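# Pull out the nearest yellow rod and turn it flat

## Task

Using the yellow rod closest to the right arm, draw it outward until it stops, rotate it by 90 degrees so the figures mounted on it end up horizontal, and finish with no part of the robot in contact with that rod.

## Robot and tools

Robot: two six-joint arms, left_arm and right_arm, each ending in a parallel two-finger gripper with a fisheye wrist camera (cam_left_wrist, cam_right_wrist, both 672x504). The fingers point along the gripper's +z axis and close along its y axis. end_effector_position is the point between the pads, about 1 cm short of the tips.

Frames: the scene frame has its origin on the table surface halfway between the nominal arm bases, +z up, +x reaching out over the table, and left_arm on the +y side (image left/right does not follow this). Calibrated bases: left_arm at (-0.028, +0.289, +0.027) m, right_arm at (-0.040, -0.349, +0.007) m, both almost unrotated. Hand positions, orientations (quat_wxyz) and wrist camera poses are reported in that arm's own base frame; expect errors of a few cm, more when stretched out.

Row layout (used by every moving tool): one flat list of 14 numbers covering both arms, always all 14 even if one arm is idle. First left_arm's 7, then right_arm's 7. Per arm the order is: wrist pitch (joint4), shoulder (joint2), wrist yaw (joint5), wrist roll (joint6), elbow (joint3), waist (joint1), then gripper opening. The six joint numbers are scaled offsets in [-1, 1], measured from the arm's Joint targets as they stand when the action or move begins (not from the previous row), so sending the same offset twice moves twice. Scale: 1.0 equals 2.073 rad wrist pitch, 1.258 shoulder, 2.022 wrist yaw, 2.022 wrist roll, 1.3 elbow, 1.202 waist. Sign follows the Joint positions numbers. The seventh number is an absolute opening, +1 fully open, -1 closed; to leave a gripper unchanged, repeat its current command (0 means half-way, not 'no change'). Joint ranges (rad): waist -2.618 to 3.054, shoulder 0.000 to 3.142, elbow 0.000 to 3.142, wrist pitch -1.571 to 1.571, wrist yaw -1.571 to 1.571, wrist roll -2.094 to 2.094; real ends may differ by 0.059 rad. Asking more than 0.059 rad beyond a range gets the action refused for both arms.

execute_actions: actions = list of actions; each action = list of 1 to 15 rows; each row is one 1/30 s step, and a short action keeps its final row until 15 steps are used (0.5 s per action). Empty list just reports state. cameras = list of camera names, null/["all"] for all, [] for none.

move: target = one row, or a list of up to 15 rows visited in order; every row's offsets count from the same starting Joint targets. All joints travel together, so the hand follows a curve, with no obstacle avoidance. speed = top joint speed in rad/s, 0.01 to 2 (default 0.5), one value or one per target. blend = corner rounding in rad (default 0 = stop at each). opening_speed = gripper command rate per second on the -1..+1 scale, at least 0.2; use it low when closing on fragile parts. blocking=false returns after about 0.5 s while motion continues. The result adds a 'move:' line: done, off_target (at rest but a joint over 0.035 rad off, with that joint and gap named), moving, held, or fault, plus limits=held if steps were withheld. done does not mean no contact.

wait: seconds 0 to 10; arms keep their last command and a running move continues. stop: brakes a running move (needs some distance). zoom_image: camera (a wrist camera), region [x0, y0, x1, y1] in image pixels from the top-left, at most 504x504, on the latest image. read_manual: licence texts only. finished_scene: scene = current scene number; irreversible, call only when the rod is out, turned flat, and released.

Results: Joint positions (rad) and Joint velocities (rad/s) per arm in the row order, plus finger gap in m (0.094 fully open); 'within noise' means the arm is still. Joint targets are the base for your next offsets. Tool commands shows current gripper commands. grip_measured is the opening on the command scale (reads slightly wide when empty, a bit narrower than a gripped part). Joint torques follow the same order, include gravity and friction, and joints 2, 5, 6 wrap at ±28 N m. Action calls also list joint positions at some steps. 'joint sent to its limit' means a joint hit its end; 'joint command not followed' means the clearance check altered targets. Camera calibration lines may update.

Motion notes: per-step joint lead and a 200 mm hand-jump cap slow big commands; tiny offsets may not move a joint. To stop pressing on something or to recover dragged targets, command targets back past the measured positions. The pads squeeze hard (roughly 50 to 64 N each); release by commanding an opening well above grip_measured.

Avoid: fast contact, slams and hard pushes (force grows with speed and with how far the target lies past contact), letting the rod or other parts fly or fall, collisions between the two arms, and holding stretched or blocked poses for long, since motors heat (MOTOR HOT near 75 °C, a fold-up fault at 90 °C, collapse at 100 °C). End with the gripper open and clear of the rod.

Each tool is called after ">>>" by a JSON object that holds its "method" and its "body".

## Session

>>> {"method": "execute_actions", "body": {"actions": []}}

Scene clock: 0.00 s.
left_arm: end_effector_position=(+0.3899, -0.0004, +0.1147) grip_measured=+1.000 end_effector_quat_wxyz=(+0.609, -0.026, +0.793, +0.006) | right_arm: end_effector_position=(+0.3960, -0.0474, +0.1154) grip_measured=+1.000 end_effector_quat_wxyz=(+0.595, +0.094, +0.794, -0.086)
Joint names: [wrist pitch, shoulder, wrist yaw, wrist roll, elbow, waist]
Joint positions: left_arm=[0.911 1.495 -0.08 -0.043 0.322 -0.04 0.094] | right_arm=[0.848 1.518 0.234 0.044 0.38 -0.018 0.094]
Joint velocities: within noise
Joint torques (N m): no reading
Heat: left arm: 41 °C; right arm: 39 °C.
Joint targets: left_arm=[0.899 1.493 -0.081 -0.042 0.324 -0.040] | right_arm=[0.838 1.516 0.234 0.045 0.382 -0.018]
Tool commands: left_gripper/opening=+1.0 right_gripper/opening=+1.0
camera_calibration:
cam_left_wrist: T_world_to_cam=[[0.0221485, -0.980286, 0.196339, -0.0421067], [-0.59358, -0.17092, -0.786415, 0.35714], [0.80447, -0.0991248, -0.585664, -0.125416], [0, 0, 0, 1]] pos_world=[0.313817, 0.00733401, 0.215676]
cam_right_wrist: T_world_to_cam=[[-0.243977, -0.947101, 0.208508, 0.018364], [-0.655381, 0.00254793, -0.755294, 0.379491], [0.714808, -0.320927, -0.621334, -0.108822], [0, 0, 0, 1]] pos_world=[0.330979, -0.0184984, 0.215183]

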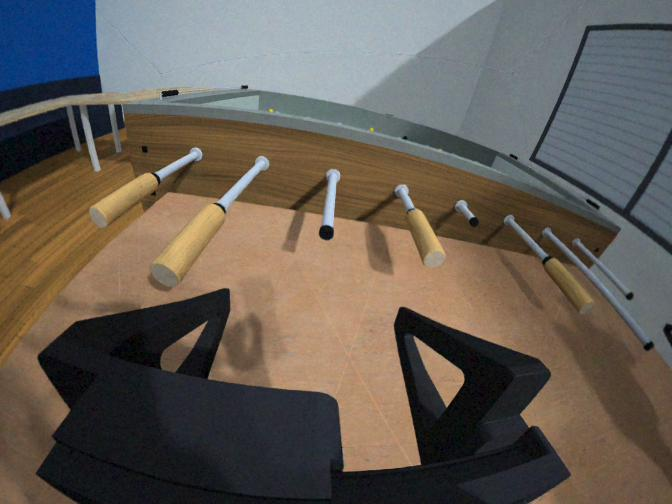

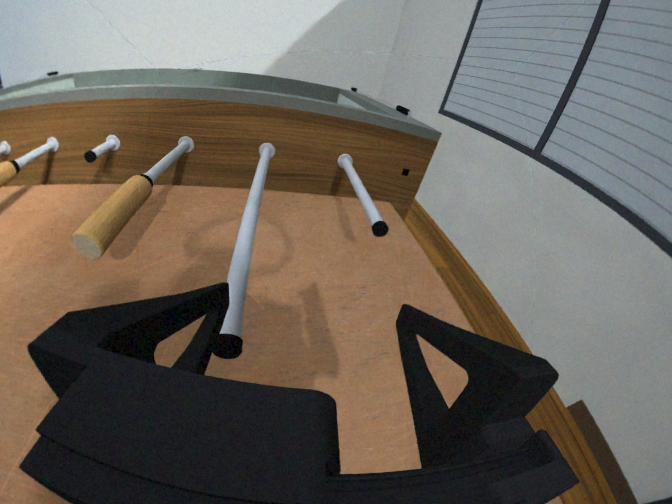

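>>> {"method": "move", "body": {"target": [[0,0,0,0,0,0,1,-0.0724,-0.0763,0,0,0.0754,0,1],[0,0,0,0,0,0,1,-0.1449,-0.1353,0.105,0.0258,0.157,0.3775,1],[0,0,0,0,0,0,1,0.2918,0.4737,0.1422,0.0063,0.1321,0.4346,1]], "speed": 0.8, "blend": [0.05,0.1,0]}}

Scene clock: 59.33 s.
left_arm: end_effector_position=(+0.3899, -0.0004, +0.1147) grip_measured=+1.000 end_effector_quat_wxyz=(+0.609, -0.026, +0.793, +0.006) | right_arm: end_effector_position=(+0.4335, +0.1365, +0.0837) grip_measured=+1.000 end_effector_quat_wxyz=(+0.678, +0.015, +0.735, +0.001)
Joint names: [wrist pitch, shoulder, wrist yaw, wrist roll, elbow, waist]
Joint positions: left_arm=[0.911 1.495 -0.08 -0.043 0.322 -0.04 0.094] | right_arm=[1.443 2.096 0.513 0.067 0.562 0.497 0.094]
Joint velocities: within noise
Joint torques (N m): left_arm=[1.88 -5.78 -0.04 0.02 5.34 -0.05] | right_arm=[1.73 -6.22 0.19 -0.1 2.67 0.76]
Heat: left arm: 40 °C; right arm: 40 °C.
Joint targets: left_arm=[0.899 1.493 -0.081 -0.042 0.324 -0.040] | right_arm=[1.442 2.111 0.522 0.058 0.554 0.505]
move: done
camera_calibration:
cam_left_wrist: T_world_to_cam=[[0.0221485, -0.980286, 0.196339, -0.0421067], [-0.59358, -0.17092, -0.786415, 0.35714], [0.80447, -0.0991248, -0.585664, -0.125416], [0, 0, 0, 1]] pos_world=[0.313817, 0.00733401, 0.215676]
cam_right_wrist: T_world_to_cam=[[-0.054444, -0.985641, 0.159838, 0.135494], [-0.472005, -0.115658, -0.873976, 0.326223], [0.879913, -0.123027, -0.458931, -0.208373], [0, 0, 0, 1]] pos_world=[0.344706, 0.145643, 0.167825]

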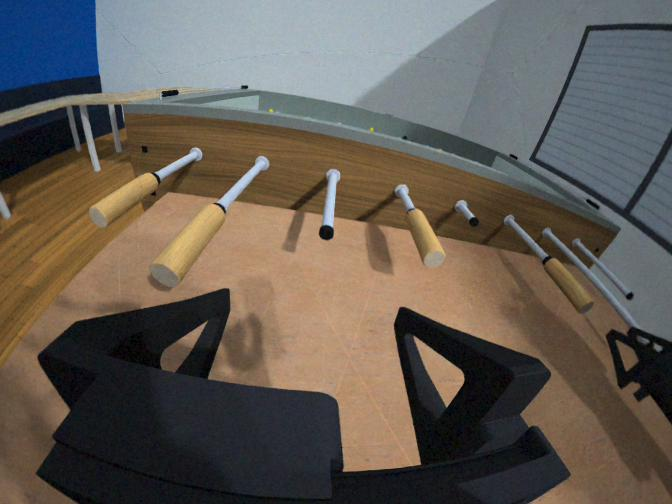

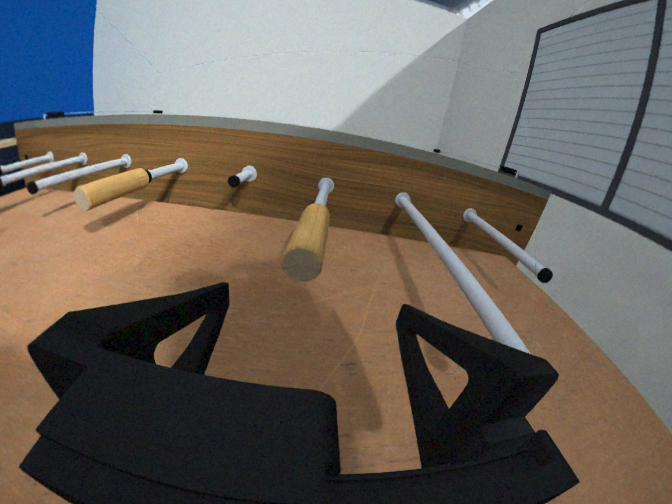

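>>> {"method": "move", "body": {"target": [0,0,0,0,0,0,1,-0.0839,0.2043,-0.0277,-0.0185,0.3692,-0.0857,1], "speed": 0.5, "cameras": ["cam_right_wrist"]}}

Scene clock: 106.00 s.
left_arm: end_effector_position=(+0.3899, -0.0004, +0.1147) grip_measured=+1.000 end_effector_quat_wxyz=(+0.609, -0.026, +0.793, +0.006) | right_arm: end_effector_position=(+0.5369, +0.1444, +0.0753) grip_measured=+1.000 end_effector_quat_wxyz=(+0.695, +0.028, +0.719, -0.019)
Joint names: [wrist pitch, shoulder, wrist yaw, wrist roll, elbow, waist]
Joint positions: left_arm=[0.911 1.495 -0.08 -0.043 0.322 -0.04 0.094] | right_arm=[1.29 2.343 0.474 0.03 1.015 0.408 0.094]
Joint velocities: within noise
Joint torques (N m): left_arm=[1.88 -5.78 -0.03 0.03 5.31 -0.05] | right_arm=[1.54 -8.17 -0.05 -0.08 5.85 -0.5]
Heat: left arm: 40 °C; right arm: 43 °C.
Joint targets: left_arm=[0.899 1.493 -0.081 -0.042 0.324 -0.040] | right_arm=[1.269 2.368 0.466 0.021 1.034 0.401]
move: done
camera_calibration:
cam_right_wrist: T_world_to_cam=[[-0.108482, -0.979801, 0.167995, 0.177769], [-0.437771, -0.104639, -0.892977, 0.350083], [0.892518, -0.170416, -0.417577, -0.305272], [0, 0, 0, 1]] pos_world=[0.445002, 0.158787, 0.155277]
Images, in order (width x height): cam_right_wrist 672x504.

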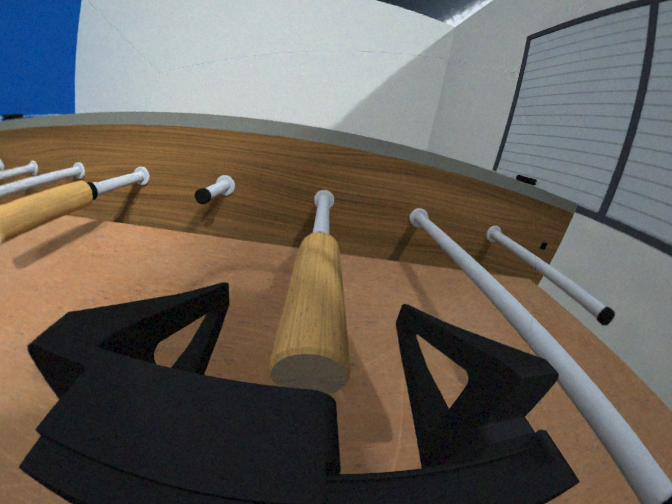

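>>> {"method": "move", "body": {"target": [[0,0,0,0,0,0,1,0,0,0,0,0,0,-0.5],[0,0,0,0,0,0,1,0,0,0,-0.777,0,0,-0.5]], "speed": 0.8, "opening_speed": 1.2, "cameras": ["cam_right_wrist"]}}

Scene clock: 126.03 s.
left_arm: end_effector_position=(+0.3899, -0.0004, +0.1147) grip_measured=+1.000 end_effector_quat_wxyz=(+0.609, -0.026, +0.793, +0.006) | right_arm: end_effector_position=(+0.5378, +0.1446, +0.0736) grip_measured=-0.311 end_effector_quat_wxyz=(+0.480, -0.485, +0.529, -0.504)
Joint names: [wrist pitch, shoulder, wrist yaw, wrist roll, elbow, waist]
Joint positions: left_arm=[0.911 1.495 -0.08 -0.043 0.322 -0.04 0.094] | right_arm=[1.298 2.354 0.475 -1.535 1.021 0.408 0.032]
Joint velocities: within noise
Joint torques (N m): left_arm=[1.9 -5.76 -0.03 0.02 5.34 -0.03] | right_arm=[1.44 -9.02 -0.03 -0.1 5.33 -0.51]
Heat: left arm: 40 °C; right arm: 42 °C.
Joint targets: left_arm=[0.899 1.493 -0.081 -0.042 0.324 -0.040] | right_arm=[1.269 2.368 0.466 -1.551 1.034 0.401]
move: done
camera_calibration:
cam_right_wrist: T_world_to_cam=[[-0.00775458, 0.159326, 0.987196, -0.100811], [-0.454906, -0.879718, 0.138406, 0.394321], [0.890505, -0.448008, 0.0793002, -0.302127], [0, 0, 0, 1]] pos_world=[0.447643, 0.227598, 0.0689022]
Images, in order (width x height): cam_right_wrist 672x504.

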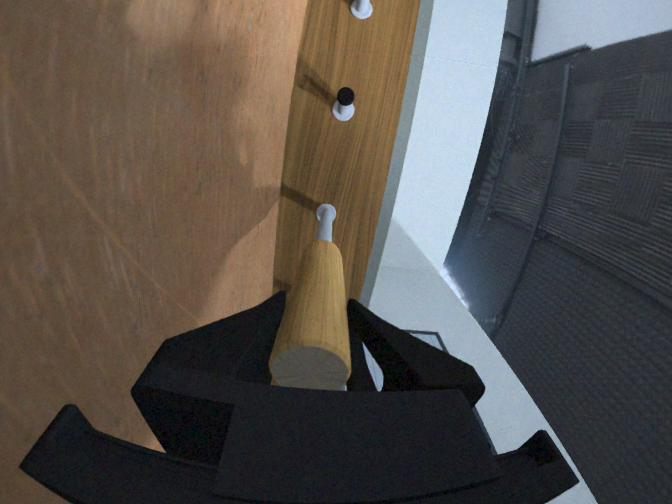

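>>> {"method": "move", "body": {"target": [[0,0,0,0,0,0,1,0.0507,-0.0914,0.0504,0.004,-0.1708,0.0732,-0.5],[0,0,0,0,0,0,1,0.0743,-0.1399,0.0786,0.0114,-0.27,0.1206,-0.5]], "speed": 0.3, "blend": [0.05,0], "cameras": ["cam_right_wrist"]}}

Scene clock: 139.10 s.
left_arm: end_effector_position=(+0.3899, -0.0004, +0.1147) grip_measured=+1.000 end_effector_quat_wxyz=(+0.609, -0.026, +0.793, +0.006) | right_arm: end_effector_position=(+0.4565, +0.1552, +0.0721) grip_measured=-0.311 end_effector_quat_wxyz=(+0.470, -0.496, +0.530, -0.502)
Joint names: [wrist pitch, shoulder, wrist yaw, wrist roll, elbow, waist]
Joint positions: left_arm=[0.911 1.495 -0.08 -0.043 0.322 -0.04 0.094] | right_arm=[1.452 2.229 0.6 -1.534 0.713 0.536 0.032]
Joint velocities: within noise
Joint torques (N m): left_arm=[1.91 -5.78 -0.04 0.01 5.35 -0.02] | right_arm=[1.41 -11.4 0.33 0.08 1.2 1.01]
Heat: left arm: 40 °C; right arm: 42 °C.
Joint targets: left_arm=[0.899 1.493 -0.081 -0.042 0.324 -0.040] | right_arm=[1.422 2.192 0.625 -1.528 0.683 0.546]
move: off_target (right_arm); right_arm: the shoulder is farthest, 0.037 rad from its target
camera_calibration:
cam_right_wrist: T_world_to_cam=[[0.0146781, 0.177187, 0.984068, -0.114469], [-0.448941, -0.878228, 0.164826, 0.361995], [0.893441, -0.444208, 0.0666557, -0.225939], [0, 0, 0, 1]] pos_world=[0.366058, 0.237832, 0.0680389]
Images, in order (width x height): cam_right_wrist 672x504.

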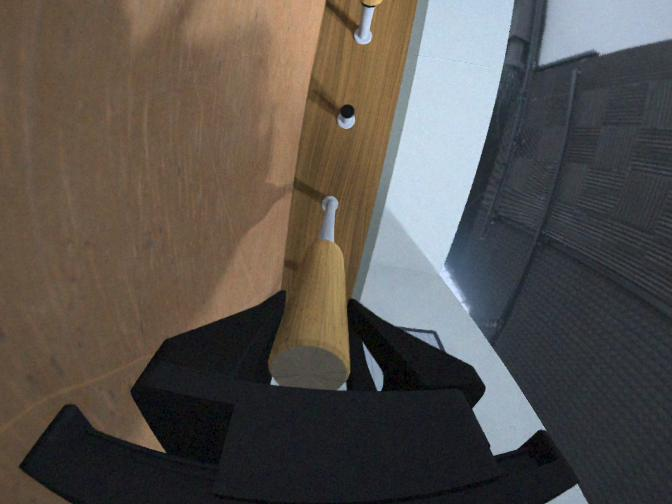

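>>> {"method": "move", "body": {"target": [0,0,0,0,0,0,1,0.0159,-0.0318,0.0232,0.0059,-0.0669,0.0399,-0.5], "speed": 0.2, "cameras": ["cam_right_wrist"]}}

Scene clock: 145.30 s.
left_arm: end_effector_position=(+0.3899, -0.0004, +0.1147) grip_measured=+1.000 end_effector_quat_wxyz=(+0.609, -0.026, +0.793, +0.006) | right_arm: end_effector_position=(+0.4539, +0.1539, +0.0726) grip_measured=-0.311 end_effector_quat_wxyz=(+0.467, -0.500, +0.532, -0.499)
Joint names: [wrist pitch, shoulder, wrist yaw, wrist roll, elbow, waist]
Joint positions: left_arm=[0.911 1.495 -0.08 -0.043 0.322 -0.04 0.094] | right_arm=[1.429 2.207 0.598 -1.526 0.698 0.536 0.032]
Joint velocities: within noise
Joint torques (N m): left_arm=[1.9 -5.75 -0.04 0.01 5.27 -0.05] | right_arm=[1.91 -12.86 0.87 0.11 -4.27 5.29]
Heat: left arm: 40 °C; right arm: 43 °C.
Joint targets: left_arm=[0.899 1.493 -0.081 -0.042 0.324 -0.040] | right_arm=[1.456 2.152 0.672 -1.516 0.596 0.594]
move: off_target (right_arm); right_arm: the elbow is farthest, 0.102 rad from its target
camera_calibration:
cam_right_wrist: T_world_to_cam=[[0.0272184, 0.177106, 0.983815, -0.120366], [-0.445509, -0.878884, 0.170542, 0.357767], [0.894864, -0.44294, 0.0549804, -0.22416], [0, 0, 0, 1]] pos_world=[0.363258, 0.236464, 0.0697279]
Images, in order (width x height): cam_right_wrist 672x504.

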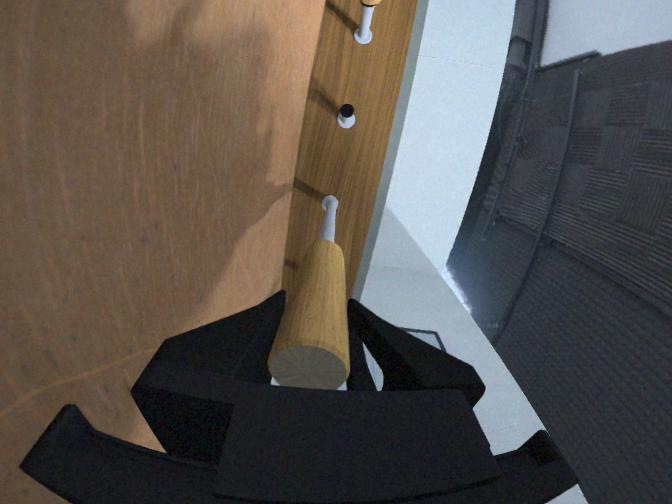

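>>> {"method": "move", "body": {"target": [[0,0,0,0,0,0,1,-0.0145,0.0342,-0.0321,0,0.0692,-0.0433,-0.5],[0,0,0,0,0,0,1,-0.0145,0.0342,-0.0321,0,0.0692,-0.0433,0.45],[0,0,0,0,0,0,1,-0.0198,-0.0676,0.0321,0.0193,-0.0708,0.0566,0.45],[0,0,0,0,0,0,1,-0.0753,-0.1669,0.0663,0.0497,-0.1354,0.1198,0.45]], "speed": 0.4, "blend": [0,0,0.05,0], "opening_speed": 1.5}}

Scene clock: 178.50 s.
left_arm: end_effector_position=(+0.3899, -0.0004, +0.1147) grip_measured=+1.000 end_effector_quat_wxyz=(+0.609, -0.026, +0.793, +0.006) | right_arm: end_effector_position=(+0.3688, +0.1613, +0.0818) grip_measured=+0.448 end_effector_quat_wxyz=(-0.443, +0.517, -0.552, +0.482)
Joint names: [wrist pitch, shoulder, wrist yaw, wrist roll, elbow, waist]
Joint positions: left_arm=[0.911 1.495 -0.08 -0.043 0.322 -0.04 0.094] | right_arm=[1.317 1.956 0.797 -1.433 0.435 0.732 0.068]
Joint velocities: within noise
Joint torques (N m): left_arm=[1.89 -5.76 -0.04 0.01 5.33 -0.06] | right_arm=[1.47 -7.35 0.28 0.17 2.15 0.65]
Heat: left arm: 40 °C; right arm: 46 °C.
Joint targets: left_arm=[0.899 1.493 -0.081 -0.042 0.324 -0.040] | right_arm=[1.299 1.942 0.806 -1.415 0.420 0.739]
move: done
camera_calibration:
cam_left_wrist: T_world_to_cam=[[0.0221485, -0.980286, 0.196339, -0.0421067], [-0.59358, -0.17092, -0.786415, 0.35714], [0.80447, -0.0991248, -0.585664, -0.125416], [0, 0, 0, 1]] pos_world=[0.313817, 0.00733401, 0.215676]
cam_right_wrist: T_world_to_cam=[[0.104644, 0.180529, 0.977987, -0.157039], [-0.439979, -0.873511, 0.208321, 0.318834], [0.89189, -0.452093, -0.0119783, -0.137194], [0, 0, 0, 1]] pos_world=[0.279076, 0.24483, 0.0855188]

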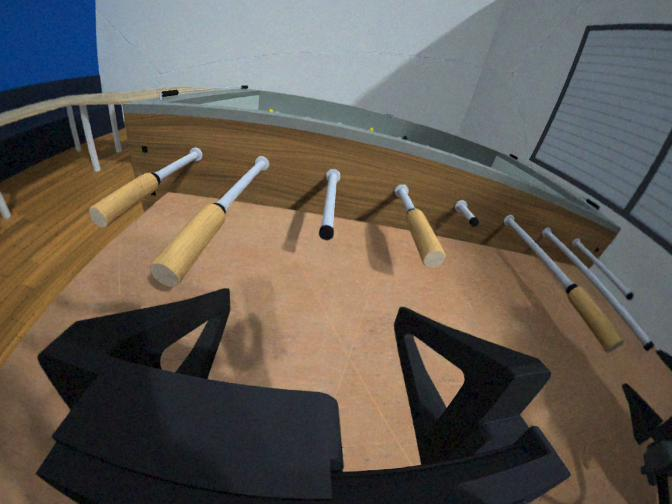

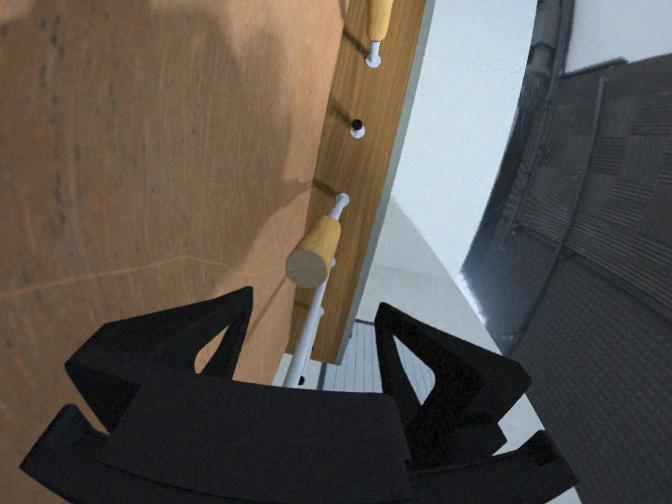

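>>> {"method": "move", "body": {"target": [[0,0,0,0,0,0,1,-0.1925,-0.3116,0,0,0.0231,0,0.45],[0,0,0,0,0,0,1,-0.7713,-0.3514,-0.3635,0.7295,0.9077,-0.5316,0.45]], "speed": 1.0, "blend": [0.05,0], "cameras": ["cam_right_wrist"]}}

>>> {"method": "zoom_image", "body": {"camera": "cam_right_wrist", "region": [150, 150, 400, 330]}}

Scene clock: 196.80 s.
left_arm: end_effector_position=(+0.3899, -0.0004, +0.1147) grip_measured=+1.000 end_effector_quat_wxyz=(+0.609, -0.026, +0.793, +0.006) | right_arm: end_effector_position=(+0.4846, +0.0362, +0.4090) grip_measured=+0.448 end_effector_quat_wxyz=(+0.631, +0.004, +0.776, +0.017)
Joint names: [wrist pitch, shoulder, wrist yaw, wrist roll, elbow, waist]
Joint positions: left_arm=[0.911 1.495 -0.08 -0.043 0.322 -0.04 0.094] | right_arm=[-0.279 1.506 0.079 0.048 1.579 0.101 0.068]
Joint velocities: within noise
Joint torques (N m): left_arm=[1.89 -5.75 -0.03 0.01 5.27 -0.06] | right_arm=[1.56 -6.45 0.01 0.09 8.77 -0.13]
Heat: left arm: 40 °C; right arm: 43 °C.
Joint targets: left_arm=[0.899 1.493 -0.081 -0.042 0.324 -0.040] | right_arm=[-0.299 1.500 0.071 0.060 1.600 0.099]
move: done
camera_calibration:
cam_right_wrist: T_world_to_cam=[[0.0023942, -0.988122, 0.153651, -0.0375277], [-0.573312, -0.127249, -0.809395, 0.646129], [0.819333, -0.0861523, -0.566807, -0.0443146], [0, 0, 0, 1]] pos_world=[0.406832, 0.0413193, 0.503622]
Images, in order (width x height): cam_right_wrist 672x504.

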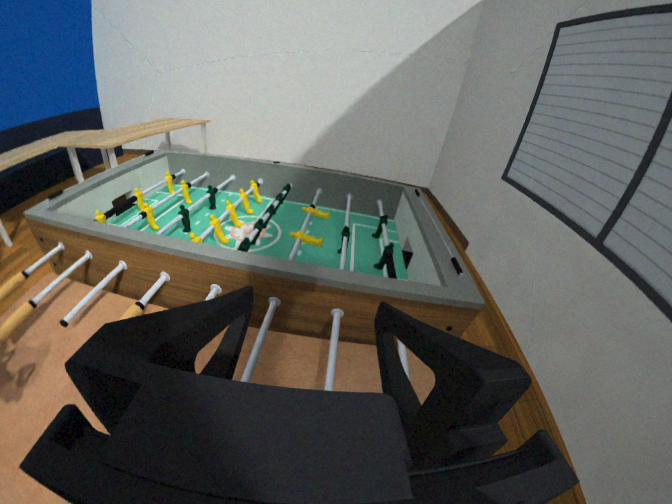

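Scaled by 2.016 from the camera's 672x504 image, which has a finer 960x720 frame.

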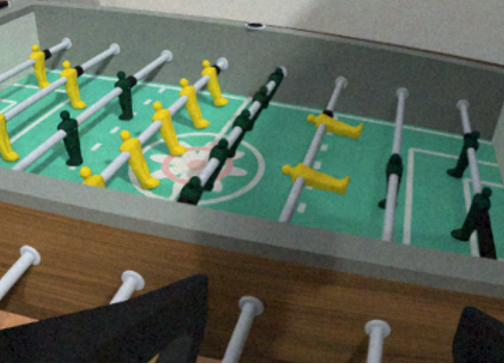

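>>> {"method": "finished_scene", "body": {"scene": 2}}

The scene is finished: the task was done.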